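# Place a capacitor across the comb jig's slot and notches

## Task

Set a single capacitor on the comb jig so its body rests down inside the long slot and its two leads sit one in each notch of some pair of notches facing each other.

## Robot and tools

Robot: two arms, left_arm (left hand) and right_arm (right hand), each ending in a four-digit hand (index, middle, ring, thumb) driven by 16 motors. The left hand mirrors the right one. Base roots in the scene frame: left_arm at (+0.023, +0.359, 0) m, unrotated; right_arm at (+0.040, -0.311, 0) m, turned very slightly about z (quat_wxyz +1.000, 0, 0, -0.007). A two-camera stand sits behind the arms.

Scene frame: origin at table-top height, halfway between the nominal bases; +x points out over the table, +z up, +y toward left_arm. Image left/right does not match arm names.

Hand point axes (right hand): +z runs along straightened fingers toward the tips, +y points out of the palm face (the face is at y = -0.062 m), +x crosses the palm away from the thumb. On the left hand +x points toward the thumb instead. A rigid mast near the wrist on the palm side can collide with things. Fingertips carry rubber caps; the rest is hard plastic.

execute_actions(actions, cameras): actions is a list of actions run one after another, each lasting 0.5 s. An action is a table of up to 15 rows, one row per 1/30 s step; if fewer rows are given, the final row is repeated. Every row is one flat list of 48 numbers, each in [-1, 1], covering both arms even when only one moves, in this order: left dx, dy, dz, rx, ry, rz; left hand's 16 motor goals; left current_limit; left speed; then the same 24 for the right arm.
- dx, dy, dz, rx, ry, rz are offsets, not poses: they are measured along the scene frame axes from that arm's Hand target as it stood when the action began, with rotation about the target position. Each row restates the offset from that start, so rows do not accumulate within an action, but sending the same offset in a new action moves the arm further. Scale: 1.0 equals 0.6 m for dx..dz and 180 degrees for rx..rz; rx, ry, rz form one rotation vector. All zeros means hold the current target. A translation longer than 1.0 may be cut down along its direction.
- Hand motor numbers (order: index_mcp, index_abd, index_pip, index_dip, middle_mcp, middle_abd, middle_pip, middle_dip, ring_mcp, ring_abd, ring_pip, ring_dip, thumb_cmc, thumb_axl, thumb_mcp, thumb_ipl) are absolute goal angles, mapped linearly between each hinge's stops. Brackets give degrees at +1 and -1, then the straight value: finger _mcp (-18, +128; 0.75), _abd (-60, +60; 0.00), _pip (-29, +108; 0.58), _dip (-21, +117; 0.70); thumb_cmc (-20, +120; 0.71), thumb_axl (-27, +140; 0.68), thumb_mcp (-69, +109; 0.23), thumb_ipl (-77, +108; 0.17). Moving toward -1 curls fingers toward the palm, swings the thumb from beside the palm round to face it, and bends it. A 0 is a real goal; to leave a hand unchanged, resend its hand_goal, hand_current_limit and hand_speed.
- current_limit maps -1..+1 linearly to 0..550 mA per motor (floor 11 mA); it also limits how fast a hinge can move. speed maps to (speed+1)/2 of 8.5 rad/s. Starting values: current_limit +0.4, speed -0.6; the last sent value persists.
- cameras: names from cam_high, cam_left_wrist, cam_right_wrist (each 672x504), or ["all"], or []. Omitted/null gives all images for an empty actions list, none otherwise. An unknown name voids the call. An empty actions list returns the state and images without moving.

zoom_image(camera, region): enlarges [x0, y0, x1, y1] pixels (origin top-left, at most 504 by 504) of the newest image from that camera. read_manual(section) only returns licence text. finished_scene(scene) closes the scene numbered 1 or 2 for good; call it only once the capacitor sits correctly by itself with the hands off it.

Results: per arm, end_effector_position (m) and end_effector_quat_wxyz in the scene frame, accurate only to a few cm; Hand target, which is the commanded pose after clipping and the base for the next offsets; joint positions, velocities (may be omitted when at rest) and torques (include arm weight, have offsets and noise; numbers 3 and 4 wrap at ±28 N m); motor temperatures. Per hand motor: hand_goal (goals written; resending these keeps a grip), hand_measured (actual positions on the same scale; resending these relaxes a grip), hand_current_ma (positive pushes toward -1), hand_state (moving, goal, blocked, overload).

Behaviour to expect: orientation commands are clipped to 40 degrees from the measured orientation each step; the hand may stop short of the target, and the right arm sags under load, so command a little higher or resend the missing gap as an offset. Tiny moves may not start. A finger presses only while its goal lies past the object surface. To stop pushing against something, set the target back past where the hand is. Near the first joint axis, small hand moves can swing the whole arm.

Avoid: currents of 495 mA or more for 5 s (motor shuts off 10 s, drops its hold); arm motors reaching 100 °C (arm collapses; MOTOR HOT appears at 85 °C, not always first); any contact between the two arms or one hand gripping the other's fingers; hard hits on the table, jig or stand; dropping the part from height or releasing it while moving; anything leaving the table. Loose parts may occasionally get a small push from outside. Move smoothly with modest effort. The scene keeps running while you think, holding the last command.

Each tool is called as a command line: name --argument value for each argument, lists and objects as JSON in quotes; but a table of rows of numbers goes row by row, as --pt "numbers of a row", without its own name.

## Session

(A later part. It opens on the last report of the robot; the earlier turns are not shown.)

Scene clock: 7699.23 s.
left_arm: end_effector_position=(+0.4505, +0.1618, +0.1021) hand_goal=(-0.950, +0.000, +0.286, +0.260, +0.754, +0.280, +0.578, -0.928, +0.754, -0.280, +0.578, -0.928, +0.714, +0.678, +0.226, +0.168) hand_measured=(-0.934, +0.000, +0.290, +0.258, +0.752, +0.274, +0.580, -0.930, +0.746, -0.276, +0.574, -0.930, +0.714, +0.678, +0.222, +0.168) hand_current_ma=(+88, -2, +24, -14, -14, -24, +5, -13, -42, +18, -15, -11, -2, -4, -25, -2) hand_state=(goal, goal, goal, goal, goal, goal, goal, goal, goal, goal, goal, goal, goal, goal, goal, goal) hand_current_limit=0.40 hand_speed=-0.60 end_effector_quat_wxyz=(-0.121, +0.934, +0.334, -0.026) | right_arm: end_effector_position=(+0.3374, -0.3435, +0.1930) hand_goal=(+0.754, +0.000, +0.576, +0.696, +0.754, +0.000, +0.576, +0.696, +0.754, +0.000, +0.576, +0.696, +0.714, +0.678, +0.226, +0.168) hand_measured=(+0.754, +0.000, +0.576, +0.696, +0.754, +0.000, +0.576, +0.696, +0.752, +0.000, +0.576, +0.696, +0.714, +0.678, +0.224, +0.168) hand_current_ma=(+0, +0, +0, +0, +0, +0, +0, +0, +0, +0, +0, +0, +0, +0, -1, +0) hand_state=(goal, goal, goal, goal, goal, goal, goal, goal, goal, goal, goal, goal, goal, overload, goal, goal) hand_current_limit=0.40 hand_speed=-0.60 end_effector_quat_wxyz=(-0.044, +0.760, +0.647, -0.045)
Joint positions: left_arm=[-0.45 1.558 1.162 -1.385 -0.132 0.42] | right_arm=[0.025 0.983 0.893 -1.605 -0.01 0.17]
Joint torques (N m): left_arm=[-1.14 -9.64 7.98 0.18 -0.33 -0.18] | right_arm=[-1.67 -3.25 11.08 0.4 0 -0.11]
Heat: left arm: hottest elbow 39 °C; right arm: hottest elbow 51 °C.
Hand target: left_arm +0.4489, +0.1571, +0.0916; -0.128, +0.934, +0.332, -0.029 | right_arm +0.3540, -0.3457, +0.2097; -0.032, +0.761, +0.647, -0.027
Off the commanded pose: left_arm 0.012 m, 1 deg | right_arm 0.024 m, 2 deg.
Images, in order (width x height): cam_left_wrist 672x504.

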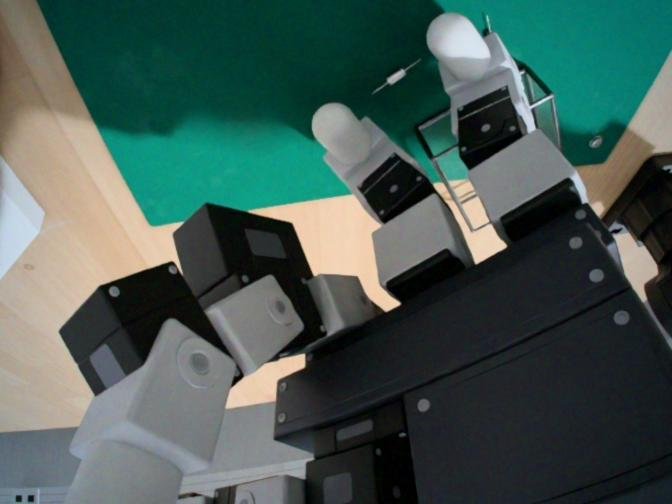

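execute_actions --actions '[[[0,0,-0.036,0,0,0,-0.95,0,0.285,0.26,0.753,0.28,0.577,-0.928,0.753,-0.28,0.577,-0.928,0.714,0.678,0.226,0.168,0.4,-0.6,0,0,0,0,0,0,0.754,0,0.576,0.696,0.754,0,0.576,0.696,0.754,0,0.576,0.696,0.714,0.678,0.226,0.168,0.4,-0.6]]]' --cameras '["cam_left_wrist"]'

zoom_image --camera "cam_left_wrist" --region '[340, 40, 500, 170]'

Scene clock: 7715.63 s.
left_arm: end_effector_position=(+0.4494, +0.1624, +0.0772) hand_goal=(-0.950, +0.000, +0.286, +0.260, +0.754, +0.280, +0.578, -0.928, +0.754, -0.280, +0.578, -0.928, +0.714, +0.678, +0.226, +0.168) hand_measured=(-0.934, +0.000, +0.290, +0.258, +0.752, +0.274, +0.580, -0.930, +0.746, -0.276, +0.574, -0.930, +0.714, +0.678, +0.222, +0.168) hand_current_ma=(+88, -2, +24, -14, -14, -24, +5, -13, -40, +18, -15, -11, -2, -4, -25, -2) hand_state=(goal, goal, goal, goal, goal, goal, goal, goal, goal, goal, goal, goal, goal, goal, goal, goal) hand_current_limit=0.40 hand_speed=-0.60 end_effector_quat_wxyz=(-0.124, +0.934, +0.334, -0.029) | right_arm: end_effector_position=(+0.3374, -0.3435, +0.1930) hand_goal=(+0.754, +0.000, +0.576, +0.696, +0.754, +0.000, +0.576, +0.696, +0.754, +0.000, +0.576, +0.696, +0.714, +0.678, +0.226, +0.168) hand_measured=(+0.754, +0.000, +0.576, +0.696, +0.754, +0.000, +0.576, +0.696, +0.752, +0.000, +0.576, +0.696, +0.714, +0.678, +0.224, +0.168) hand_current_ma=(+0, +0, +0, +0, +0, +0, +0, +0, +0, +0, +0, +0, +0, +0, -1, +0) hand_state=(goal, goal, goal, goal, goal, goal, goal, goal, goal, goal, goal, goal, goal, overload, goal, goal) hand_current_limit=0.40 hand_speed=-0.60 end_effector_quat_wxyz=(-0.044, +0.760, +0.647, -0.045)
Joint positions: left_arm=[-0.45 1.588 1.126 -1.328 -0.132 0.42] | right_arm=[0.025 0.983 0.893 -1.605 -0.01 0.17]
Joint torques (N m): left_arm=[-1.2 -9.99 8.01 0.17 -0.32 -0.18] | right_arm=[-1.85 -3.6 11.12 0.44 -0.03 -0.11]
Heat: left arm: hottest elbow 40 °C; right arm: hottest elbow 52 °C.
Hand target: left_arm +0.4490, +0.1570, +0.0701; -0.128, +0.934, +0.332, -0.029 | right_arm +0.3540, -0.3457, +0.2097; -0.032, +0.761, +0.647, -0.027
Off the commanded pose: left_arm 0.009 m, 1 deg | right_arm 0.024 m, 2 deg.
Images, in order (width x height): cam_left_wrist 672x504.

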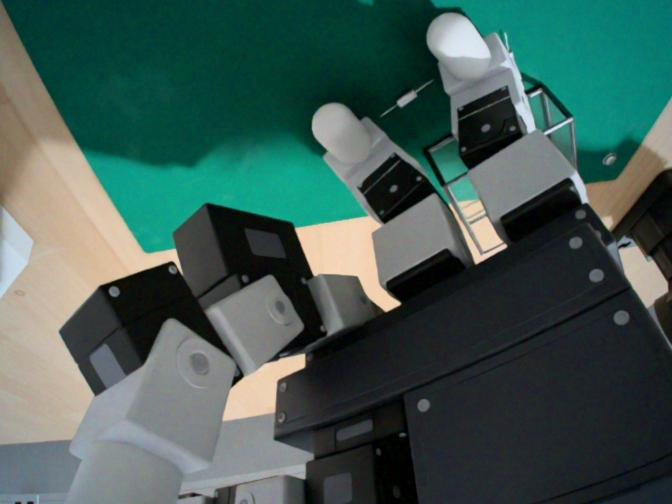

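Scaled by 3.150 from the camera's 672x504 image, which has a finer 960x720 frame.

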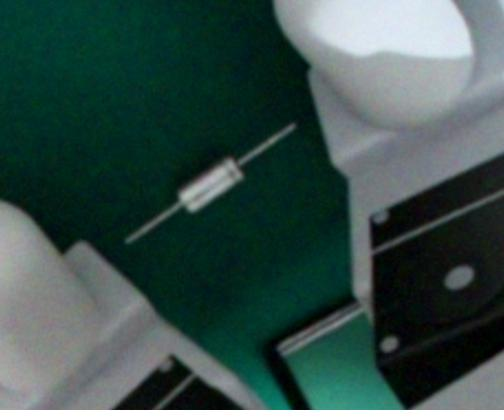

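execute_actions --actions '[[[0.001,-0.001,-0.012,0,0,0,-0.95,0,0.285,0.26,0.753,0.28,0.577,-0.928,0.753,-0.28,0.577,-0.928,0.714,0.678,0.226,0.168,0.4,-0.6,0,0,0,0,0,0,0.754,0,0.576,0.696,0.754,0,0.576,0.696,0.754,0,0.576,0.696,0.714,0.678,0.226,0.168,0.4,-0.6]]]' --cameras '["cam_left_wrist"]'

zoom_image --camera "cam_left_wrist" --region '[340, 40, 500, 170]'

Scene clock: 7729.33 s.
left_arm: end_effector_position=(+0.4517, +0.1613, +0.0735) hand_goal=(-0.950, +0.000, +0.286, +0.260, +0.754, +0.280, +0.578, -0.928, +0.754, -0.280, +0.578, -0.928, +0.714, +0.678, +0.226, +0.168) hand_measured=(-0.934, +0.000, +0.290, +0.258, +0.752, +0.274, +0.580, -0.930, +0.746, -0.276, +0.574, -0.930, +0.714, +0.678, +0.222, +0.168) hand_current_ma=(+88, -2, +24, -14, -14, -24, +5, -13, -40, +18, -15, -11, -2, -4, -25, -2) hand_state=(goal, goal, goal, goal, goal, goal, goal, goal, goal, goal, goal, goal, goal, goal, goal, goal) hand_current_limit=0.40 hand_speed=-0.60 end_effector_quat_wxyz=(-0.121, +0.934, +0.334, -0.026) | right_arm: end_effector_position=(+0.3374, -0.3435, +0.1930) hand_goal=(+0.754, +0.000, +0.576, +0.696, +0.754, +0.000, +0.576, +0.696, +0.754, +0.000, +0.576, +0.696, +0.714, +0.678, +0.226, +0.168) hand_measured=(+0.754, +0.000, +0.576, +0.696, +0.754, +0.000, +0.576, +0.696, +0.752, +0.000, +0.576, +0.696, +0.714, +0.678, +0.224, +0.168) hand_current_ma=(+0, +0, +0, +0, +0, +0, +0, +0, +0, +0, +0, +0, +0, +0, -1, +0) hand_state=(goal, goal, goal, goal, goal, goal, goal, goal, goal, goal, goal, goal, goal, overload, goal, goal) hand_current_limit=0.40 hand_speed=-0.60 end_effector_quat_wxyz=(-0.044, +0.760, +0.647, -0.045)
Joint positions: left_arm=[-0.45 1.593 1.122 -1.309 -0.132 0.419] | right_arm=[0.025 0.983 0.893 -1.605 -0.01 0.17]
Joint torques (N m): left_arm=[-1.14 -9.76 7.72 0.2 -0.31 -0.18] | right_arm=[-2.02 -3.49 11.1 0.44 0 -0.12]
Heat: left arm: hottest elbow 39 °C; right arm: hottest elbow 52 °C.
Hand target: left_arm +0.4495, +0.1565, +0.0628; -0.128, +0.934, +0.332, -0.029 | right_arm +0.3540, -0.3457, +0.2097; -0.032, +0.761, +0.647, -0.027
Off the commanded pose: left_arm 0.012 m, 1 deg | right_arm 0.024 m, 2 deg.
Images, in order (width x height): cam_left_wrist 672x504.

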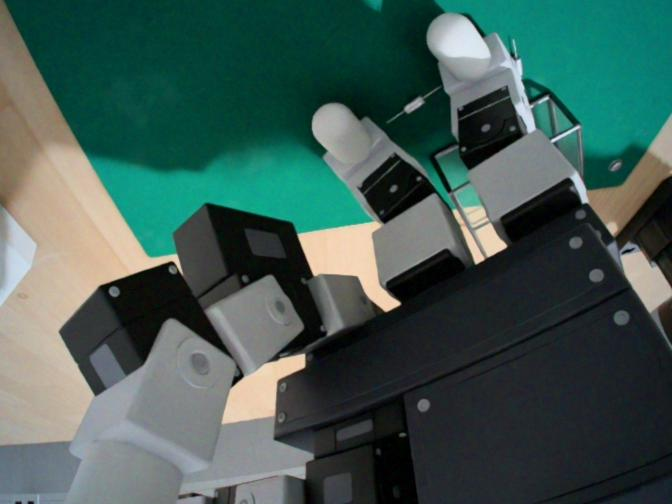

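Scaled by 3.150 from the camera's 672x504 image, which has a finer 960x720 frame.

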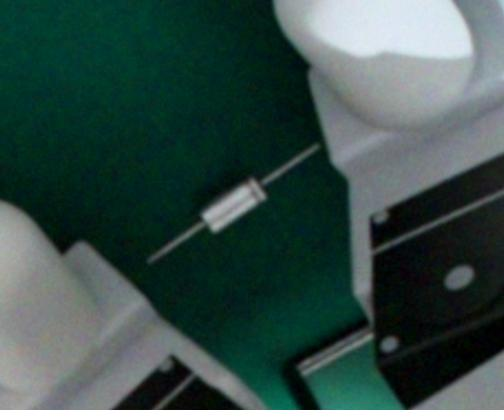

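execute_actions --actions '[[[0.0,0.0,-0.003,0,0,0,-0.95,0,0.285,0.26,0.753,0.21,0.577,-0.928,0.753,-0.21,0.577,-0.928,0.714,0.678,0.226,0.168,0.4,-0.85,0,0,0,0,0,0,0.754,0,0.576,0.696,0.754,0,0.576,0.696,0.754,0,0.576,0.696,0.714,0.678,0.226,0.168,0.4,-0.6]]]' --cameras '["cam_left_wrist"]'

zoom_image --camera "cam_left_wrist" --region '[340, 40, 500, 170]'

Scene clock: 7745.73 s.
left_arm: end_effector_position=(+0.4524, +0.1610, +0.0733) hand_goal=(-0.950, +0.000, +0.286, +0.260, +0.754, +0.210, +0.578, -0.928, +0.754, -0.210, +0.578, -0.928, +0.714, +0.678, +0.226, +0.168) hand_measured=(-0.934, +0.000, +0.290, +0.258, +0.752, +0.212, +0.580, -0.930, +0.748, -0.216, +0.576, -0.930, +0.714, +0.678, +0.222, +0.168) hand_current_ma=(+88, -2, +24, -14, -14, +11, +5, -13, -36, -22, -13, -11, -2, -4, -25, -2) hand_state=(goal, goal, goal, goal, goal, goal, goal, goal, goal, goal, goal, goal, goal, goal, goal, goal) hand_current_limit=0.40 hand_speed=-0.85 end_effector_quat_wxyz=(-0.120, +0.934, +0.335, -0.025) | right_arm: end_effector_position=(+0.3374, -0.3435, +0.1930) hand_goal=(+0.754, +0.000, +0.576, +0.696, +0.754, +0.000, +0.576, +0.696, +0.754, +0.000, +0.576, +0.696, +0.714, +0.678, +0.226, +0.168) hand_measured=(+0.754, +0.000, +0.576, +0.696, +0.754, +0.000, +0.576, +0.696, +0.752, +0.000, +0.576, +0.696, +0.714, +0.678, +0.224, +0.168) hand_current_ma=(+0, +0, +0, +0, +0, +0, +0, +0, +0, +0, +0, +0, +0, +0, -1, +0) hand_state=(goal, goal, goal, goal, goal, goal, goal, goal, goal, goal, goal, goal, goal, overload, goal, goal) hand_current_limit=0.40 hand_speed=-0.60 end_effector_quat_wxyz=(-0.044, +0.760, +0.647, -0.045)
Joint positions: left_arm=[-0.45 1.594 1.122 -1.306 -0.132 0.419] | right_arm=[0.025 0.983 0.893 -1.605 -0.01 0.17]
Joint torques (N m): left_arm=[-1.14 -9.64 7.54 0.24 -0.32 -0.18] | right_arm=[-1.44 -3.55 11.07 0.4 0 -0.1]
Heat: left arm: hottest elbow 39 °C; right arm: hottest elbow 52 °C.
Hand target: left_arm +0.4494, +0.1565, +0.0609; -0.128, +0.934, +0.332, -0.029 | right_arm +0.3540, -0.3457, +0.2097; -0.032, +0.761, +0.647, -0.027
Off the commanded pose: left_arm 0.013 m, 1 deg | right_arm 0.024 m, 2 deg.
Images, in order (width x height): cam_left_wrist 672x504.

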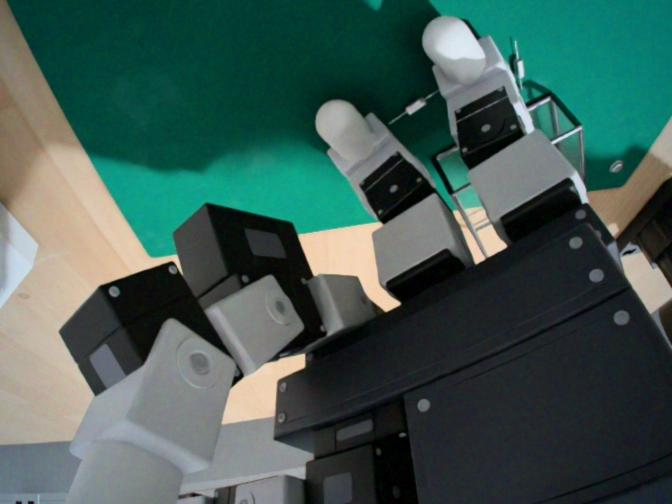

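Scaled by 3.150 from the camera's 672x504 image, which has a finer 960x720 frame.

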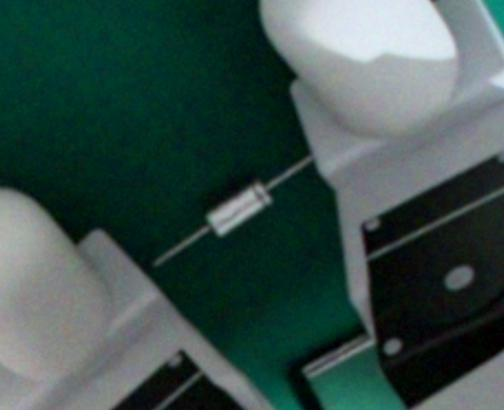

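execute_actions --actions '[[[-0.002,0.001,-0.011,0,0,0,-0.95,0,0.285,0.26,0.753,0.21,0.577,-0.928,0.753,-0.21,0.577,-0.928,0.714,0.678,0.226,0.168,0.4,-0.85,0,0,0,0,0,0,0.754,0,0.576,0.696,0.754,0,0.576,0.696,0.754,0,0.576,0.696,0.714,0.678,0.226,0.168,0.4,-0.6]]]' --cameras '["cam_left_wrist"]'

zoom_image --camera "cam_left_wrist" --region '[340, 40, 500, 170]'

Scene clock: 7757.87 s.
left_arm: end_effector_position=(+0.4533, +0.1601, +0.0726) hand_goal=(-0.950, +0.000, +0.286, +0.260, +0.754, +0.210, +0.578, -0.928, +0.754, -0.210, +0.578, -0.928, +0.714, +0.678, +0.226, +0.168) hand_measured=(-0.934, +0.000, +0.290, +0.258, +0.754, +0.212, +0.580, -0.930, +0.752, -0.216, +0.576, -0.930, +0.714, +0.678, +0.222, +0.168) hand_current_ma=(+88, -2, +24, -14, +4, +11, +5, -13, -7, -22, -12, -10, -2, -4, -25, -2) hand_state=(goal, goal, goal, goal, goal, goal, goal, goal, goal, goal, goal, goal, goal, goal, goal, goal) hand_current_limit=0.40 hand_speed=-0.85 end_effector_quat_wxyz=(-0.118, +0.935, +0.335, -0.023) | right_arm: end_effector_position=(+0.3374, -0.3435, +0.1930) hand_goal=(+0.754, +0.000, +0.576, +0.696, +0.754, +0.000, +0.576, +0.696, +0.754, +0.000, +0.576, +0.696, +0.714, +0.678, +0.226, +0.168) hand_measured=(+0.754, +0.000, +0.576, +0.696, +0.754, +0.000, +0.576, +0.696, +0.752, +0.000, +0.576, +0.696, +0.714, +0.678, +0.224, +0.168) hand_current_ma=(+0, +0, +0, +0, +0, +0, +0, +0, +0, +0, +0, +0, +0, +0, -1, +0) hand_state=(goal, goal, goal, goal, goal, goal, goal, goal, goal, goal, goal, goal, goal, overload, goal, goal) hand_current_limit=0.40 hand_speed=-0.60 end_effector_quat_wxyz=(-0.044, +0.760, +0.647, -0.045)
Joint positions: left_arm=[-0.451 1.594 1.119 -1.297 -0.132 0.419] | right_arm=[0.025 0.983 0.893 -1.605 -0.01 0.17]
Joint torques (N m): left_arm=[-1.14 -9.23 6.71 0.55 -0.32 -0.18] | right_arm=[-2.02 -3.37 11.11 0.44 -0.02 -0.09]
Heat: left arm: hottest elbow 39 °C; right arm: hottest elbow 52 °C.
Hand target: left_arm +0.4483, +0.1570, +0.0544; -0.128, +0.934, +0.332, -0.029 | right_arm +0.3540, -0.3457, +0.2097; -0.032, +0.761, +0.647, -0.027
Off the commanded pose: left_arm 0.019 m, 1 deg | right_arm 0.024 m, 2 deg.
Images, in order (width x height): cam_left_wrist 672x504.

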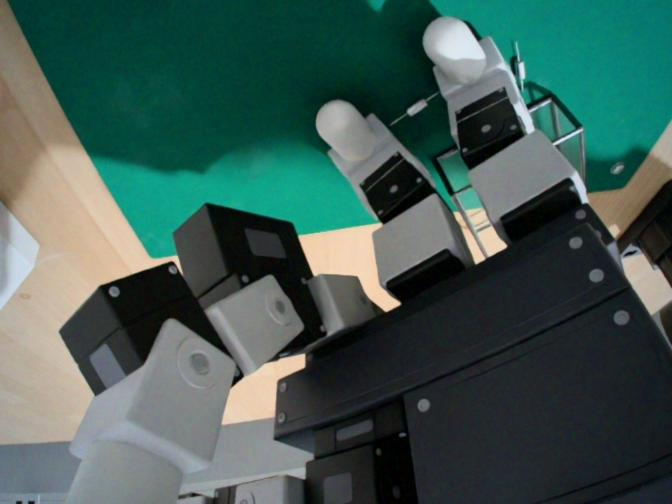

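Scaled by 3.150 from the camera's 672x504 image, which has a finer 960x720 frame.

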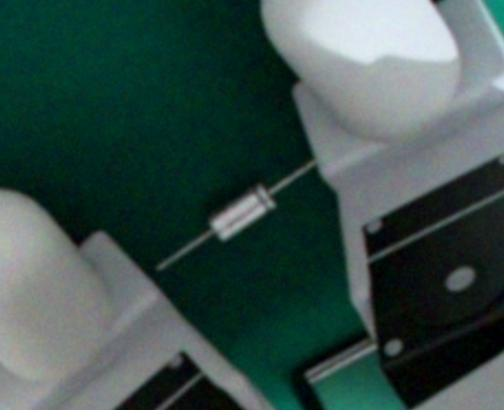

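execute_actions --actions '[[[0.0,0.0,0,0,0,0,-0.95,0,0.285,0.26,0.753,0.17,0.577,-0.928,0.753,-0.17,0.577,-0.928,0.714,0.678,0.226,0.168,0.4,-0.85,0,0,0,0,0,0,0.754,0,0.576,0.696,0.754,0,0.576,0.696,0.754,0,0.576,0.696,0.714,0.678,0.226,0.168,0.4,-0.6]]]' --cameras '["cam_left_wrist"]'

zoom_image --camera "cam_left_wrist" --region '[340, 40, 500, 170]'

Scene clock: 7765.70 s.
left_arm: end_effector_position=(+0.4530, +0.1596, +0.0726) hand_goal=(-0.950, +0.000, +0.286, +0.260, +0.754, +0.170, +0.578, -0.928, +0.754, -0.170, +0.578, -0.928, +0.714, +0.678, +0.226, +0.168) hand_measured=(-0.934, +0.000, +0.290, +0.258, +0.754, +0.188, +0.580, -0.930, +0.754, -0.206, +0.576, -0.930, +0.714, +0.678, +0.222, +0.168) hand_current_ma=(+88, -2, +24, -14, +4, +75, +5, -13, -1, -153, -11, -10, -2, -4, -25, -2) hand_state=(goal, goal, goal, goal, goal, goal, goal, goal, goal, blocked, goal, goal, goal, goal, goal, goal) hand_current_limit=0.40 hand_speed=-0.85 end_effector_quat_wxyz=(-0.118, +0.935, +0.334, -0.023) | right_arm: end_effector_position=(+0.3374, -0.3435, +0.1930) hand_goal=(+0.754, +0.000, +0.576, +0.696, +0.754, +0.000, +0.576, +0.696, +0.754, +0.000, +0.576, +0.696, +0.714, +0.678, +0.226, +0.168) hand_measured=(+0.754, +0.000, +0.576, +0.696, +0.754, +0.000, +0.576, +0.696, +0.752, +0.000, +0.576, +0.696, +0.714, +0.678, +0.224, +0.168) hand_current_ma=(+0, +0, +0, +0, +0, +0, +0, +0, +0, +0, +0, +0, +0, +0, -1, +0) hand_state=(goal, goal, goal, goal, goal, goal, goal, goal, goal, goal, goal, goal, goal, overload, goal, goal) hand_current_limit=0.40 hand_speed=-0.60 end_effector_quat_wxyz=(-0.044, +0.760, +0.647, -0.045)
Joint positions: left_arm=[-0.452 1.594 1.119 -1.297 -0.132 0.419] | right_arm=[0.025 0.983 0.893 -1.605 -0.01 0.17]
Joint torques (N m): left_arm=[-1.03 -9.23 6.71 0.58 -0.33 -0.18] | right_arm=[-1.67 -3.31 11.11 0.43 -0.03 -0.1]
Heat: left arm: hottest elbow 39 °C; right arm: hottest elbow 52 °C.
Hand target: left_arm +0.4483, +0.1570, +0.0544; -0.128, +0.934, +0.332, -0.029 | right_arm +0.3540, -0.3457, +0.2097; -0.032, +0.761, +0.647, -0.027
Off the commanded pose: left_arm 0.019 m, 1 deg | right_arm 0.024 m, 2 deg.
Images, in order (width x height): cam_left_wrist 672x504.

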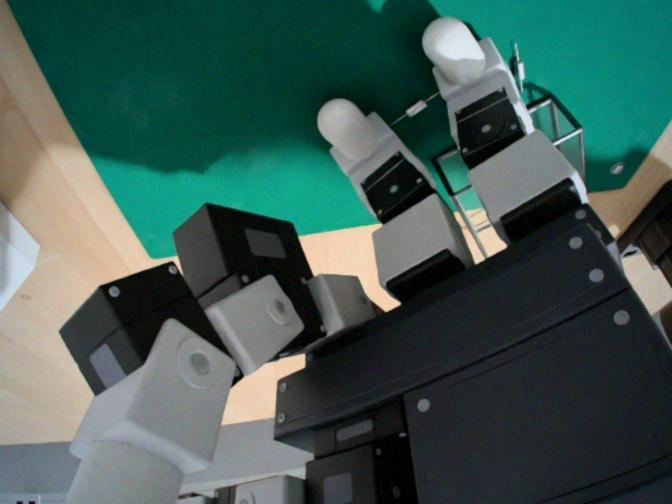

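Scaled by 3.150 from the camera's 672x504 image, which has a finer 960x720 frame.

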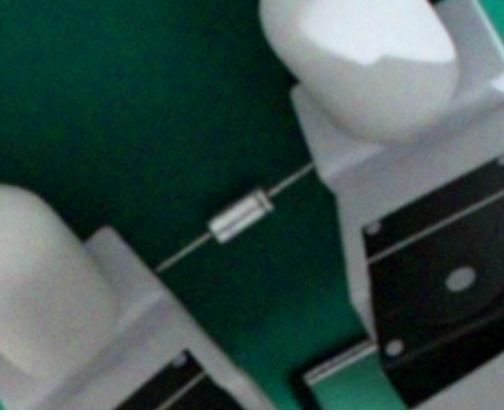

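execute_actions --actions '[[[0.0,0.0,0,0,0,0,-0.95,0,0.285,0.26,0.753,0.13,0.577,-0.928,0.753,-0.13,0.577,-0.928,0.714,0.678,0.226,0.168,0.4,-0.85,0,0,0,0,0,0,0.754,0,0.576,0.696,0.754,0,0.576,0.696,0.754,0,0.576,0.696,0.714,0.678,0.226,0.168,0.4,-0.6]]]' --cameras '["cam_left_wrist"]'

zoom_image --camera "cam_left_wrist" --region '[340, 40, 500, 170]'

Scene clock: 7773.40 s.
left_arm: end_effector_position=(+0.4528, +0.1591, +0.0726) hand_goal=(-0.950, +0.000, +0.286, +0.260, +0.754, +0.130, +0.578, -0.928, +0.754, -0.130, +0.578, -0.928, +0.714, +0.678, +0.226, +0.168) hand_measured=(-0.934, +0.000, +0.290, +0.258, +0.754, +0.154, +0.580, -0.930, +0.756, -0.180, +0.576, -0.930, +0.714, +0.678, +0.222, +0.168) hand_current_ma=(+88, -2, +24, -14, +4, +106, +5, -13, +6, -216, -7, -10, -2, -4, -25, -2) hand_state=(goal, goal, goal, goal, goal, blocked, goal, goal, goal, blocked, goal, goal, goal, goal, goal, goal) hand_current_limit=0.40 hand_speed=-0.85 end_effector_quat_wxyz=(-0.117, +0.935, +0.334, -0.023) | right_arm: end_effector_position=(+0.3374, -0.3435, +0.1930) hand_goal=(+0.754, +0.000, +0.576, +0.696, +0.754, +0.000, +0.576, +0.696, +0.754, +0.000, +0.576, +0.696, +0.714, +0.678, +0.226, +0.168) hand_measured=(+0.754, +0.000, +0.576, +0.696, +0.754, +0.000, +0.576, +0.696, +0.752, +0.000, +0.576, +0.696, +0.714, +0.678, +0.224, +0.168) hand_current_ma=(+0, +0, +0, +0, +0, +0, +0, +0, +0, +0, +0, +0, +0, +0, -1, +0) hand_state=(goal, goal, goal, goal, goal, goal, goal, goal, goal, goal, goal, goal, goal, overload, goal, goal) hand_current_limit=0.40 hand_speed=-0.60 end_effector_quat_wxyz=(-0.044, +0.760, +0.647, -0.045)
Joint positions: left_arm=[-0.453 1.594 1.119 -1.297 -0.131 0.419] | right_arm=[0.025 0.983 0.893 -1.605 -0.01 0.17]
Joint torques (N m): left_arm=[-0.97 -9.29 6.72 0.58 -0.36 -0.18] | right_arm=[-1.44 -3.25 11.12 0.28 -0.04 -0.12]
Heat: left arm: hottest elbow 39 °C; right arm: hottest elbow 52 °C.
Hand target: left_arm +0.4483, +0.1571, +0.0544; -0.128, +0.934, +0.332, -0.029 | right_arm +0.3540, -0.3457, +0.2097; -0.032, +0.761, +0.647, -0.027
Off the commanded pose: left_arm 0.019 m, 1 deg | right_arm 0.024 m, 2 deg.
Images, in order (width x height): cam_left_wrist 672x504.

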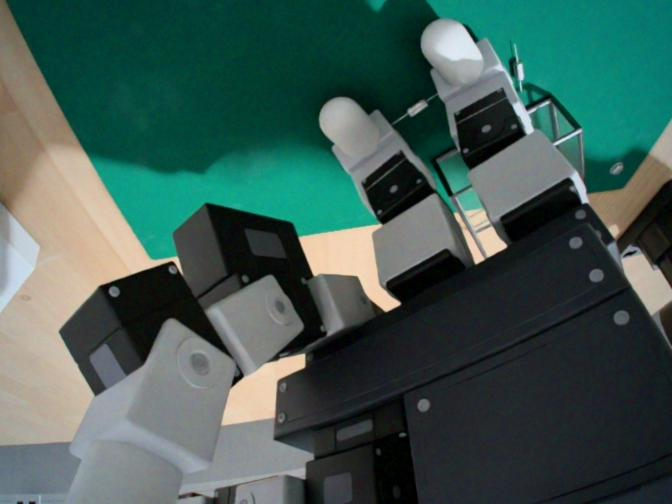

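Scaled by 3.150 from the camera's 672x504 image, which has a finer 960x720 frame.

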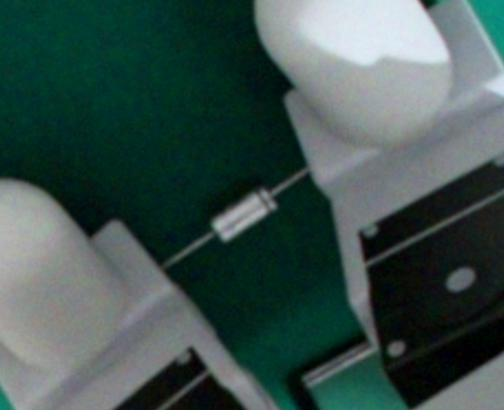

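execute_actions --actions '[[[0.0,0.0,0,0,0,0,-0.95,0,0.285,0.26,0.753,0.1,0.577,-0.928,0.753,-0.1,0.577,-0.928,0.714,0.678,0.226,0.168,0.4,-0.85,0,0,0,0,0,0,0.754,0,0.576,0.696,0.754,0,0.576,0.696,0.754,0,0.576,0.696,0.714,0.678,0.226,0.168,0.4,-0.6]]]' --cameras '["cam_left_wrist"]'

zoom_image --camera "cam_left_wrist" --region '[340, 40, 500, 170]'

Scene clock: 7786.63 s.
left_arm: end_effector_position=(+0.4528, +0.1591, +0.0726) hand_goal=(-0.950, +0.000, +0.286, +0.260, +0.754, +0.100, +0.578, -0.928, +0.754, -0.100, +0.578, -0.928, +0.714, +0.678, +0.226, +0.168) hand_measured=(-0.934, +0.000, +0.290, +0.258, +0.754, +0.142, +0.580, -0.930, +0.756, -0.166, +0.576, -0.930, +0.714, +0.678, +0.222, +0.168) hand_current_ma=(+88, -2, +24, -14, +4, +184, +5, -12, +8, -287, -6, -10, -2, -4, -25, -2) hand_state=(goal, goal, goal, goal, goal, blocked, goal, goal, goal, blocked, goal, goal, goal, goal, goal, goal) hand_current_limit=0.40 hand_speed=-0.85 end_effector_quat_wxyz=(-0.117, +0.935, +0.334, -0.023) | right_arm: end_effector_position=(+0.3374, -0.3435, +0.1930) hand_goal=(+0.754, +0.000, +0.576, +0.696, +0.754, +0.000, +0.576, +0.696, +0.754, +0.000, +0.576, +0.696, +0.714, +0.678, +0.226, +0.168) hand_measured=(+0.754, +0.000, +0.576, +0.696, +0.754, +0.000, +0.576, +0.696, +0.752, +0.000, +0.576, +0.696, +0.714, +0.678, +0.224, +0.168) hand_current_ma=(+0, +0, +0, +0, +0, +0, +0, +0, +0, +0, +0, +0, +0, +0, -1, +0) hand_state=(goal, goal, goal, goal, goal, goal, goal, goal, goal, goal, goal, goal, goal, overload, goal, goal) hand_current_limit=0.40 hand_speed=-0.60 end_effector_quat_wxyz=(-0.044, +0.760, +0.647, -0.045)
Joint positions: left_arm=[-0.453 1.594 1.119 -1.297 -0.131 0.419] | right_arm=[0.025 0.983 0.893 -1.605 -0.01 0.17]
Joint torques (N m): left_arm=[-1.03 -9.23 6.72 0.59 -0.37 -0.18] | right_arm=[-1.79 -3.55 11.11 0.4 -0.02 -0.11]
Heat: left arm: hottest elbow 38 °C; right arm: hottest elbow 52 °C.
Hand target: left_arm +0.4483, +0.1571, +0.0544; -0.128, +0.934, +0.332, -0.029 | right_arm +0.3540, -0.3457, +0.2097; -0.032, +0.761, +0.647, -0.027
Off the commanded pose: left_arm 0.019 m, 1 deg | right_arm 0.024 m, 2 deg.
Images, in order (width x height): cam_left_wrist 672x504.

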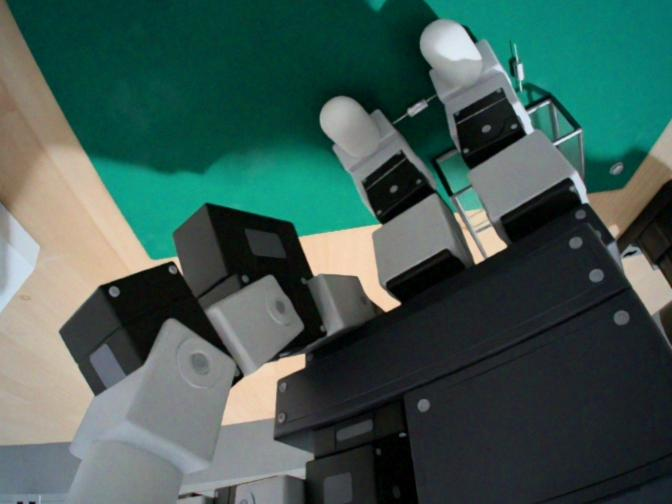

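Scaled by 3.150 from the camera's 672x504 image, which has a finer 960x720 frame.

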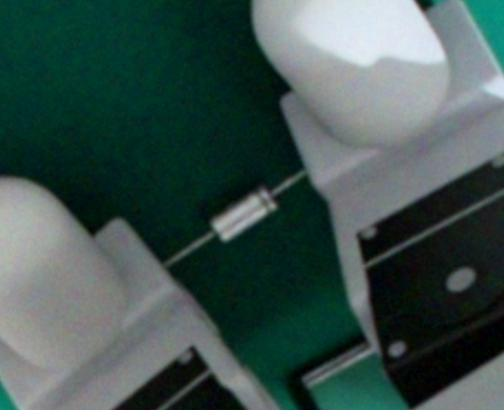

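execute_actions --actions '[[[0.0,0.0,0,0,0,0,-0.95,0,0.285,0.26,0.753,0.06,0.577,-0.928,0.753,-0.08,0.577,-0.928,0.714,0.678,0.226,0.168,0.4,-0.85,0,0,0,0,0,0,0.754,0,0.576,0.696,0.754,0,0.576,0.696,0.754,0,0.576,0.696,0.714,0.678,0.226,0.168,0.4,-0.6]]]' --cameras '["cam_left_wrist"]'

zoom_image --camera "cam_left_wrist" --region '[370, 70, 460, 150]'

Scene clock: 7798.60 s.
left_arm: end_effector_position=(+0.4528, +0.1591, +0.0726) hand_goal=(-0.950, +0.000, +0.286, +0.260, +0.754, +0.060, +0.578, -0.928, +0.754, -0.080, +0.578, -0.928, +0.714, +0.678, +0.226, +0.168) hand_measured=(-0.934, +0.000, +0.290, +0.258, +0.754, +0.104, +0.580, -0.930, +0.756, -0.144, +0.578, -0.930, +0.714, +0.678, +0.222, +0.168) hand_current_ma=(+88, -2, +24, -14, +4, +196, +5, -12, +12, -283, -4, -10, -2, -4, -25, -2) hand_state=(goal, goal, goal, goal, goal, blocked, goal, goal, goal, blocked, goal, goal, goal, goal, goal, goal) hand_current_limit=0.40 hand_speed=-0.85 end_effector_quat_wxyz=(-0.117, +0.935, +0.334, -0.023) | right_arm: end_effector_position=(+0.3374, -0.3435, +0.1930) hand_goal=(+0.754, +0.000, +0.576, +0.696, +0.754, +0.000, +0.576, +0.696, +0.754, +0.000, +0.576, +0.696, +0.714, +0.678, +0.226, +0.168) hand_measured=(+0.754, +0.000, +0.576, +0.696, +0.754, +0.000, +0.576, +0.696, +0.752, +0.000, +0.576, +0.696, +0.714, +0.678, +0.224, +0.168) hand_current_ma=(+0, +0, +0, +0, +0, +0, +0, +0, +0, +0, +0, +0, +0, +0, -1, +0) hand_state=(goal, goal, goal, goal, goal, goal, goal, goal, goal, goal, goal, goal, goal, overload, goal, goal) hand_current_limit=0.40 hand_speed=-0.60 end_effector_quat_wxyz=(-0.044, +0.760, +0.647, -0.045)
Joint positions: left_arm=[-0.453 1.594 1.119 -1.297 -0.131 0.419] | right_arm=[0.025 0.983 0.893 -1.605 -0.01 0.17]
Joint torques (N m): left_arm=[-1.03 -9.35 6.68 0.57 -0.37 -0.18] | right_arm=[-1.85 -3.37 11.28 0.42 -0.01 -0.11]
Heat: left arm: hottest elbow 38 °C; right arm: hottest elbow 52 °C.
Hand target: left_arm +0.4483, +0.1572, +0.0544; -0.128, +0.934, +0.332, -0.029 | right_arm +0.3540, -0.3457, +0.2097; -0.032, +0.761, +0.647, -0.027
Off the commanded pose: left_arm 0.019 m, 1 deg | right_arm 0.024 m, 2 deg.
Images, in order (width x height): cam_left_wrist 672x504.

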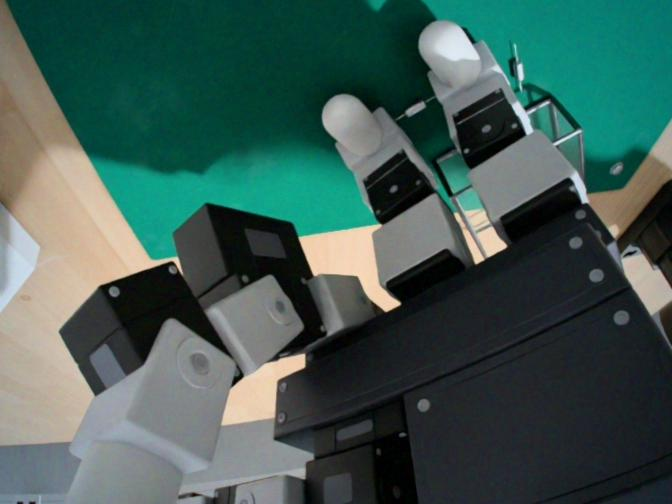

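Scaled by 5.600 from the camera's 672x504 image, which has a finer 960x720 frame.

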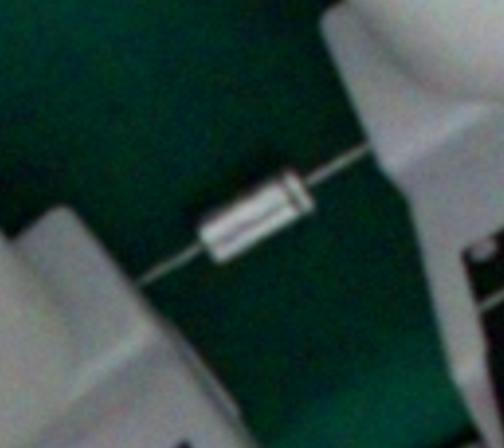

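execute_actions --actions '[[[0,0,0.03,0,0,0,-0.95,0,0.285,0.26,0.753,0.18,0.577,-0.928,0.753,-0.2,0.577,-0.928,0.714,0.678,0.226,0.168,0.4,-0.7,0,0,0,0,0,0,0.754,0,0.576,0.696,0.754,0,0.576,0.696,0.754,0,0.576,0.696,0.714,0.678,0.226,0.168,0.4,-0.6]],[[0.004,-0.004,0.1,-0.0345,-0.028,0,-0.95,0,0.285,0.26,0.753,0.24,0.577,-0.99,0.753,-0.24,0.577,-0.99,0.714,0.678,0.226,0.168,0.4,-0.6,0,0,0,0,0,0,0.754,0,0.576,0.696,0.754,0,0.576,0.696,0.754,0,0.576,0.696,0.714,0.678,0.226,0.168,0.4,-0.6]],[[0.003,-0.002,-0.03,-0.0345,-0.028,0,-0.95,0,0.285,0.26,0.753,0.24,0.577,-0.99,0.753,-0.24,0.577,-0.99,0.714,0.678,0.226,0.168,0.4,-0.6,0,0,0,0,0,0,0.754,0,0.576,0.696,0.754,0,0.576,0.696,0.754,0,0.576,0.696,0.714,0.678,0.226,0.168,0.4,-0.6]]]' --cameras '["cam_left_wrist"]'

zoom_image --camera "cam_left_wrist" --region '[320, 40, 500, 180]'

Scene clock: 7875.00 s.
left_arm: end_effector_position=(+0.4483, +0.1499, +0.1061) hand_goal=(-0.950, +0.000, +0.286, +0.260, +0.754, +0.240, +0.578, -0.990, +0.754, -0.240, +0.578, -0.990, +0.714, +0.678, +0.226, +0.168) hand_measured=(-0.934, +0.000, +0.290, +0.258, +0.752, +0.236, +0.578, -0.986, +0.750, -0.236, +0.576, -0.986, +0.714, +0.678, +0.222, +0.168) hand_current_ma=(+88, -2, +24, -14, -8, -21, +5, +18, -18, +19, -11, +16, -2, -4, -25, -2) hand_state=(goal, goal, goal, goal, goal, goal, goal, goal, goal, goal, goal, goal, goal, goal, goal, goal) hand_current_limit=0.40 hand_speed=-0.60 end_effector_quat_wxyz=(-0.007, +0.942, +0.336, +0.009) | right_arm: end_effector_position=(+0.3374, -0.3435, +0.1930) hand_goal=(+0.754, +0.000, +0.576, +0.696, +0.754, +0.000, +0.576, +0.696, +0.754, +0.000, +0.576, +0.696, +0.714, +0.678, +0.226, +0.168) hand_measured=(+0.754, +0.000, +0.576, +0.696, +0.754, +0.000, +0.576, +0.696, +0.752, +0.000, +0.576, +0.696, +0.714, +0.678, +0.224, +0.168) hand_current_ma=(+0, +0, +0, +0, +0, +0, +0, +0, +0, +0, +0, +0, +0, +0, -1, +0) hand_state=(goal, goal, goal, goal, goal, goal, goal, goal, goal, goal, goal, goal, goal, overload, goal, goal) hand_current_limit=0.40 hand_speed=-0.60 end_effector_quat_wxyz=(-0.044, +0.760, +0.647, -0.045)
Joint positions: left_arm=[-0.428 1.441 1.005 -1.132 -0.024 0.458] | right_arm=[0.025 0.983 0.893 -1.605 -0.01 0.17]
Joint torques (N m): left_arm=[0.79 -11.16 8.47 0.7 0.09 0.02] | right_arm=[-1.67 -3.6 11.14 0.5 -0.01 -0.09]
Heat: left arm: hottest elbow 38 °C; right arm: hottest elbow 52 °C.
Hand target: left_arm +0.4526, +0.1535, +0.1145; +0.003, +0.941, +0.337, +0.017 | right_arm +0.3540, -0.3457, +0.2097; -0.032, +0.761, +0.647, -0.027
Off the commanded pose: left_arm 0.010 m, 2 deg | right_arm 0.024 m, 2 deg.
Images, in order (width x height): cam_left_wrist 672x504.

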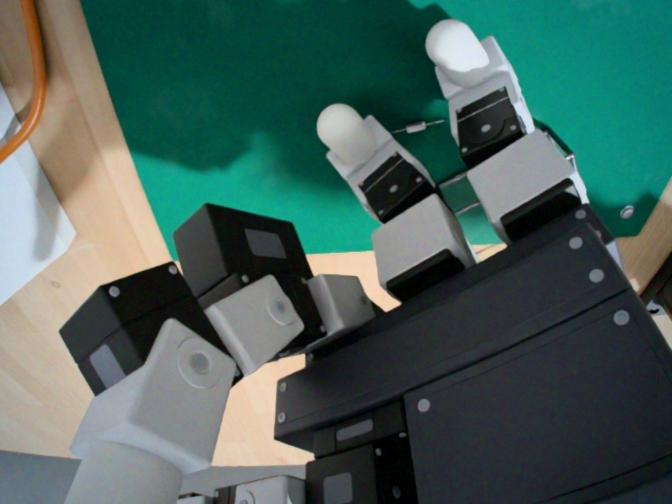

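Scaled by 2.800 from the camera's 672x504 image, which has a finer 960x720 frame.

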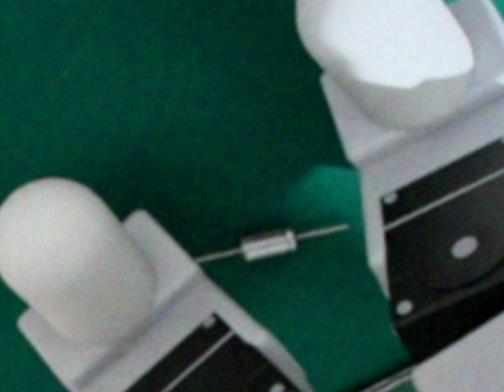

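execute_actions --actions '[[[-0.0425,-0.0637,0.02,0,0,-0.1333,-0.95,0,0.285,0.26,0.753,0.24,0.577,-0.99,0.753,-0.24,0.577,-0.99,0.714,0.678,0.226,0.168,0.4,-0.6,0,0,0,0,0,0,0.754,0,0.576,0.696,0.754,0,0.576,0.696,0.754,0,0.576,0.696,0.714,0.678,0.226,0.168,0.4,-0.6]],[[0,0,-0.04,0,0,0,-0.95,0,0.285,0.26,0.753,0.24,0.577,-0.99,0.753,-0.24,0.577,-0.99,0.714,0.678,0.226,0.168,0.4,-0.6,0,0,0,0,0,0,0.754,0,0.576,0.696,0.754,0,0.576,0.696,0.754,0,0.576,0.696,0.714,0.678,0.226,0.168,0.4,-0.6]]]' --cameras '["cam_left_wrist","cam_high"]'

zoom_image --camera "cam_left_wrist" --region '[320, 40, 500, 180]'

Scene clock: 7913.23 s.
left_arm: end_effector_position=(+0.4307, +0.1203, +0.1137) hand_goal=(-0.950, +0.000, +0.286, +0.260, +0.754, +0.240, +0.578, -0.990, +0.754, -0.240, +0.578, -0.990, +0.714, +0.678, +0.226, +0.168) hand_measured=(-0.934, +0.000, +0.290, +0.258, +0.752, +0.236, +0.578, -0.986, +0.750, -0.236, +0.576, -0.986, +0.714, +0.678, +0.222, +0.168) hand_current_ma=(+88, -2, +24, -14, -8, -21, +5, +18, -18, +19, -11, +16, -2, -4, -25, -2) hand_state=(goal, goal, goal, goal, goal, goal, goal, goal, goal, goal, goal, goal, goal, goal, goal, goal) hand_current_limit=0.40 hand_speed=-0.60 end_effector_quat_wxyz=(+0.010, +0.989, +0.144, +0.025) | right_arm: end_effector_position=(+0.3374, -0.3435, +0.1930) hand_goal=(+0.754, +0.000, +0.576, +0.696, +0.754, +0.000, +0.576, +0.696, +0.754, +0.000, +0.576, +0.696, +0.714, +0.678, +0.226, +0.168) hand_measured=(+0.754, +0.000, +0.576, +0.696, +0.754, +0.000, +0.576, +0.696, +0.752, +0.000, +0.576, +0.696, +0.714, +0.678, +0.224, +0.168) hand_current_ma=(+0, +0, +0, +0, +0, +0, +0, +0, +0, +0, +0, +0, +0, +0, -1, +0) hand_state=(goal, goal, goal, goal, goal, goal, goal, goal, goal, goal, goal, goal, goal, overload, goal, goal) hand_current_limit=0.40 hand_speed=-0.60 end_effector_quat_wxyz=(-0.044, +0.760, +0.647, -0.045)
Joint positions: left_arm=[-0.428 1.43 1.005 -1.094 -0.01 0.853] | right_arm=[0.025 0.983 0.893 -1.605 -0.01 0.17]
Joint torques (N m): left_arm=[-0.79 -8 8.2 0.81 0.17 0.01] | right_arm=[-1.85 -3.31 11.15 0.34 -0.03 -0.12]
Heat: left arm: hottest elbow 39 °C; right arm: hottest elbow 52 °C.
Hand target: left_arm +0.4271, +0.1152, +0.1025; +0.007, +0.991, +0.134, +0.016 | right_arm +0.3540, -0.3457, +0.2097; -0.032, +0.761, +0.647, -0.027
Off the commanded pose: left_arm 0.013 m, 2 deg | right_arm 0.024 m, 2 deg.
Images, in order (width x height): cam_high 672x504, cam_left_wrist 672x504.

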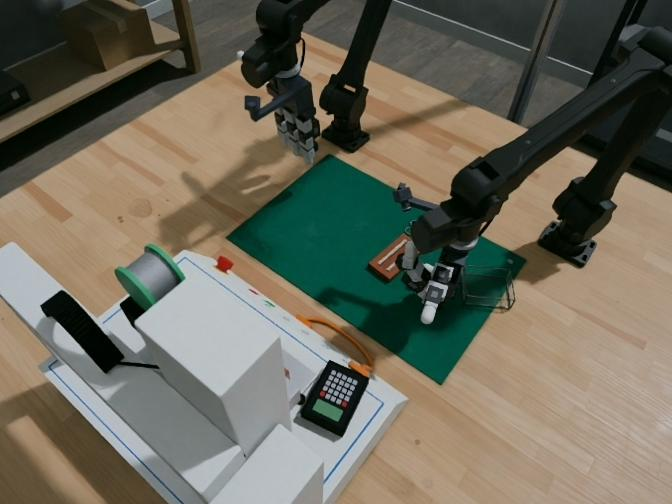

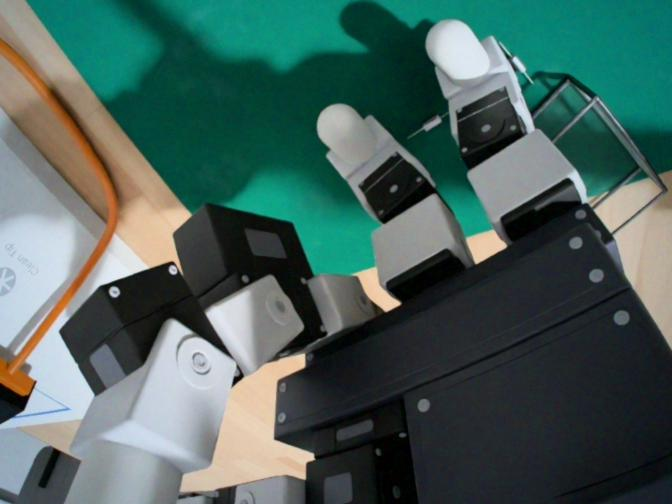

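Scaled by 2.800 from the camera's 672x504 image, which has a finer 960x720 frame.

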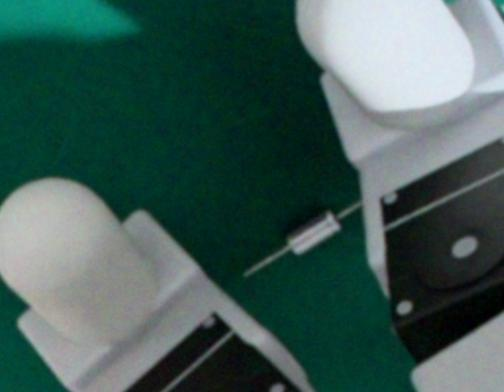

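execute_actions --actions '[[[-0.005,0.0025,-0.02,-0.0012,0.0043,0,-0.95,0,0.285,0.26,0.753,0.24,0.577,-0.99,0.753,-0.26,0.577,-0.99,0.714,0.678,0.226,0.168,0.4,-0.6,0,0,0,0,0,0,0.754,0,0.576,0.696,0.754,0,0.576,0.696,0.754,0,0.576,0.696,0.714,0.678,0.226,0.168,0.4,-0.6]],[[0,0,-0.011,0,0,0,-0.95,0,0.285,0.26,0.753,0.24,0.577,-0.99,0.753,-0.26,0.577,-0.99,0.714,0.678,0.226,0.168,0.4,-0.6,0,0,0,0,0,0,0.754,0,0.576,0.696,0.754,0,0.576,0.696,0.754,0,0.576,0.696,0.714,0.678,0.226,0.168,0.4,-0.6]]]' --cameras '["cam_left_wrist"]'

zoom_image --camera "cam_left_wrist" --region '[340, 70, 500, 200]'

Scene clock: 7940.10 s.
left_arm: end_effector_position=(+0.4263, +0.1200, +0.0966) hand_goal=(-0.950, +0.000, +0.286, +0.260, +0.754, +0.240, +0.578, -0.990, +0.754, -0.260, +0.578, -0.990, +0.714, +0.678, +0.226, +0.168) hand_measured=(-0.934, +0.000, +0.290, +0.258, +0.754, +0.236, +0.578, -0.986, +0.752, -0.256, +0.576, -0.986, +0.714, +0.678, +0.222, +0.168) hand_current_ma=(+88, -2, +24, -14, +4, -21, +5, +18, -7, +14, -7, +16, -2, -4, -25, -2) hand_state=(goal, goal, goal, goal, goal, goal, goal, goal, goal, goal, goal, goal, goal, goal, goal, goal) hand_current_limit=0.40 hand_speed=-0.60 end_effector_quat_wxyz=(+0.011, +0.990, +0.142, +0.017) | right_arm: end_effector_position=(+0.3374, -0.3435, +0.1930) hand_goal=(+0.754, +0.000, +0.576, +0.696, +0.754, +0.000, +0.576, +0.696, +0.754, +0.000, +0.576, +0.696, +0.714, +0.678, +0.226, +0.168) hand_measured=(+0.754, +0.000, +0.576, +0.696, +0.754, +0.000, +0.576, +0.696, +0.752, +0.000, +0.576, +0.696, +0.714, +0.678, +0.224, +0.168) hand_current_ma=(+0, +0, +0, +0, +0, +0, +0, +0, +0, +0, +0, +0, +0, +0, -1, +0) hand_state=(goal, goal, goal, goal, goal, goal, goal, goal, goal, goal, goal, goal, goal, overload, goal, goal) hand_current_limit=0.40 hand_speed=-0.60 end_effector_quat_wxyz=(-0.044, +0.760, +0.647, -0.045)
Joint positions: left_arm=[-0.428 1.448 0.976 -1.058 0 0.858] | right_arm=[0.025 0.983 0.893 -1.605 -0.01 0.17]
Joint torques (N m): left_arm=[-0.56 -7.53 7.91 0.95 0.14 0.02] | right_arm=[-1.73 -3.6 11.08 0.39 -0.02 -0.11]
Heat: left arm: hottest elbow 40 °C; right arm: hottest elbow 52 °C.
Hand target: left_arm +0.4241, +0.1168, +0.0838; +0.008, +0.991, +0.134, +0.010 | right_arm +0.3540, -0.3457, +0.2097; -0.032, +0.761, +0.647, -0.027
Off the commanded pose: left_arm 0.013 m, 1 deg | right_arm 0.024 m, 2 deg.
Images, in order (width x height): cam_left_wrist 672x504.

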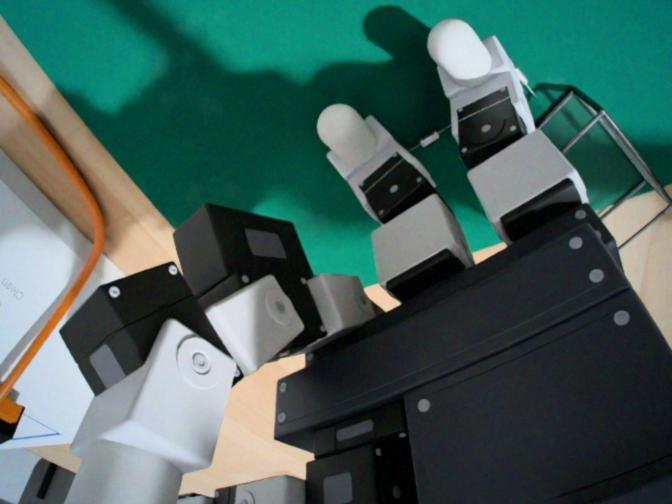

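Scaled by 3.150 from the camera's 672x504 image, which has a finer 960x720 frame.

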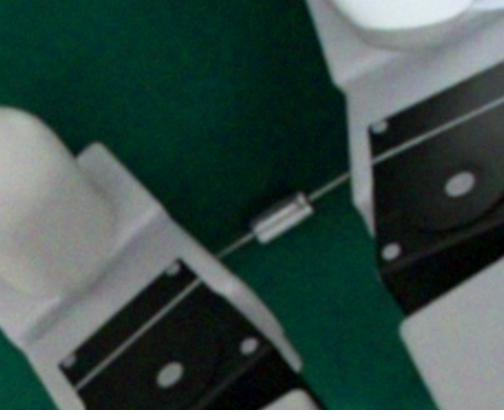

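execute_actions --actions '[[[0,0,-0.003,0,0,0,-0.95,0,0.285,0.26,0.753,0.19,0.577,-0.99,0.753,-0.2,0.577,-0.99,0.714,0.678,0.226,0.168,0.4,-0.85,0,0,0,0,0,0,0.754,0,0.576,0.696,0.754,0,0.576,0.696,0.754,0,0.576,0.696,0.714,0.678,0.226,0.168,0.4,-0.6]]]' --cameras '["cam_left_wrist"]'

zoom_image --camera "cam_left_wrist" --region '[340, 70, 500, 200]'

Scene clock: 7951.70 s.
left_arm: end_effector_position=(+0.4272, +0.1195, +0.0969) hand_goal=(-0.950, +0.000, +0.286, +0.260, +0.754, +0.190, +0.578, -0.990, +0.754, -0.200, +0.578, -0.990, +0.714, +0.678, +0.226, +0.168) hand_measured=(-0.934, +0.000, +0.290, +0.258, +0.756, +0.200, +0.578, -0.986, +0.752, -0.218, +0.576, -0.986, +0.714, +0.678, +0.222, +0.168) hand_current_ma=(+88, -2, +24, -14, +10, +47, +5, +18, -5, -77, -6, +16, -2, -4, -25, -2) hand_state=(goal, goal, goal, goal, goal, goal, goal, goal, goal, goal, goal, goal, goal, goal, goal, goal) hand_current_limit=0.40 hand_speed=-0.85 end_effector_quat_wxyz=(+0.012, +0.990, +0.142, +0.019) | right_arm: end_effector_position=(+0.3374, -0.3435, +0.1930) hand_goal=(+0.754, +0.000, +0.576, +0.696, +0.754, +0.000, +0.576, +0.696, +0.754, +0.000, +0.576, +0.696, +0.714, +0.678, +0.226, +0.168) hand_measured=(+0.754, +0.000, +0.576, +0.696, +0.754, +0.000, +0.576, +0.696, +0.752, +0.000, +0.576, +0.696, +0.714, +0.678, +0.224, +0.168) hand_current_ma=(+0, +0, +0, +0, +0, +0, +0, +0, +0, +0, +0, +0, +0, +0, -1, +0) hand_state=(goal, goal, goal, goal, goal, goal, goal, goal, goal, goal, goal, goal, goal, overload, goal, goal) hand_current_limit=0.40 hand_speed=-0.60 end_effector_quat_wxyz=(-0.044, +0.760, +0.647, -0.045)
Joint positions: left_arm=[-0.428 1.448 0.976 -1.053 0 0.858] | right_arm=[0.025 0.983 0.893 -1.605 -0.01 0.17]
Joint torques (N m): left_arm=[-0.5 -7.77 7.72 1.01 0.14 0.02] | right_arm=[-1.85 -3.49 11.12 0.36 -0.01 -0.1]
Heat: left arm: hottest elbow 39 °C; right arm: hottest elbow 52 °C.
Hand target: left_arm +0.4241, +0.1167, +0.0820; +0.008, +0.991, +0.134, +0.009 | right_arm +0.3540, -0.3457, +0.2097; -0.032, +0.761, +0.647, -0.027
Off the commanded pose: left_arm 0.015 m, 2 deg | right_arm 0.024 m, 2 deg.
Images, in order (width x height): cam_left_wrist 672x504.

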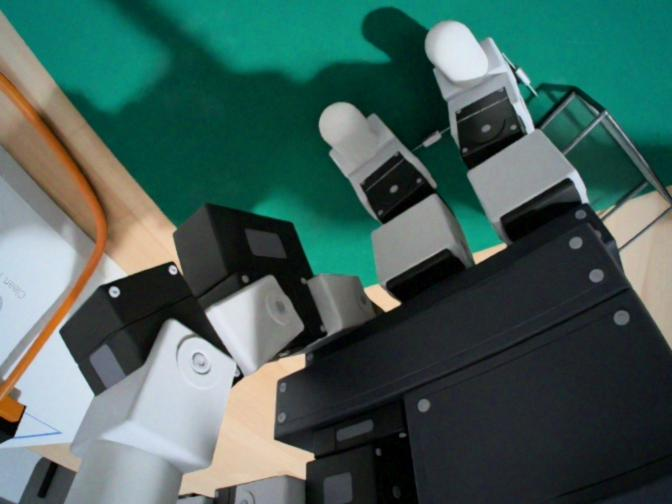

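Scaled by 3.150 from the camera's 672x504 image, which has a finer 960x720 frame.

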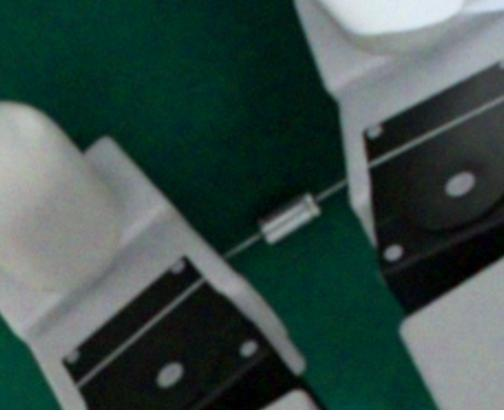

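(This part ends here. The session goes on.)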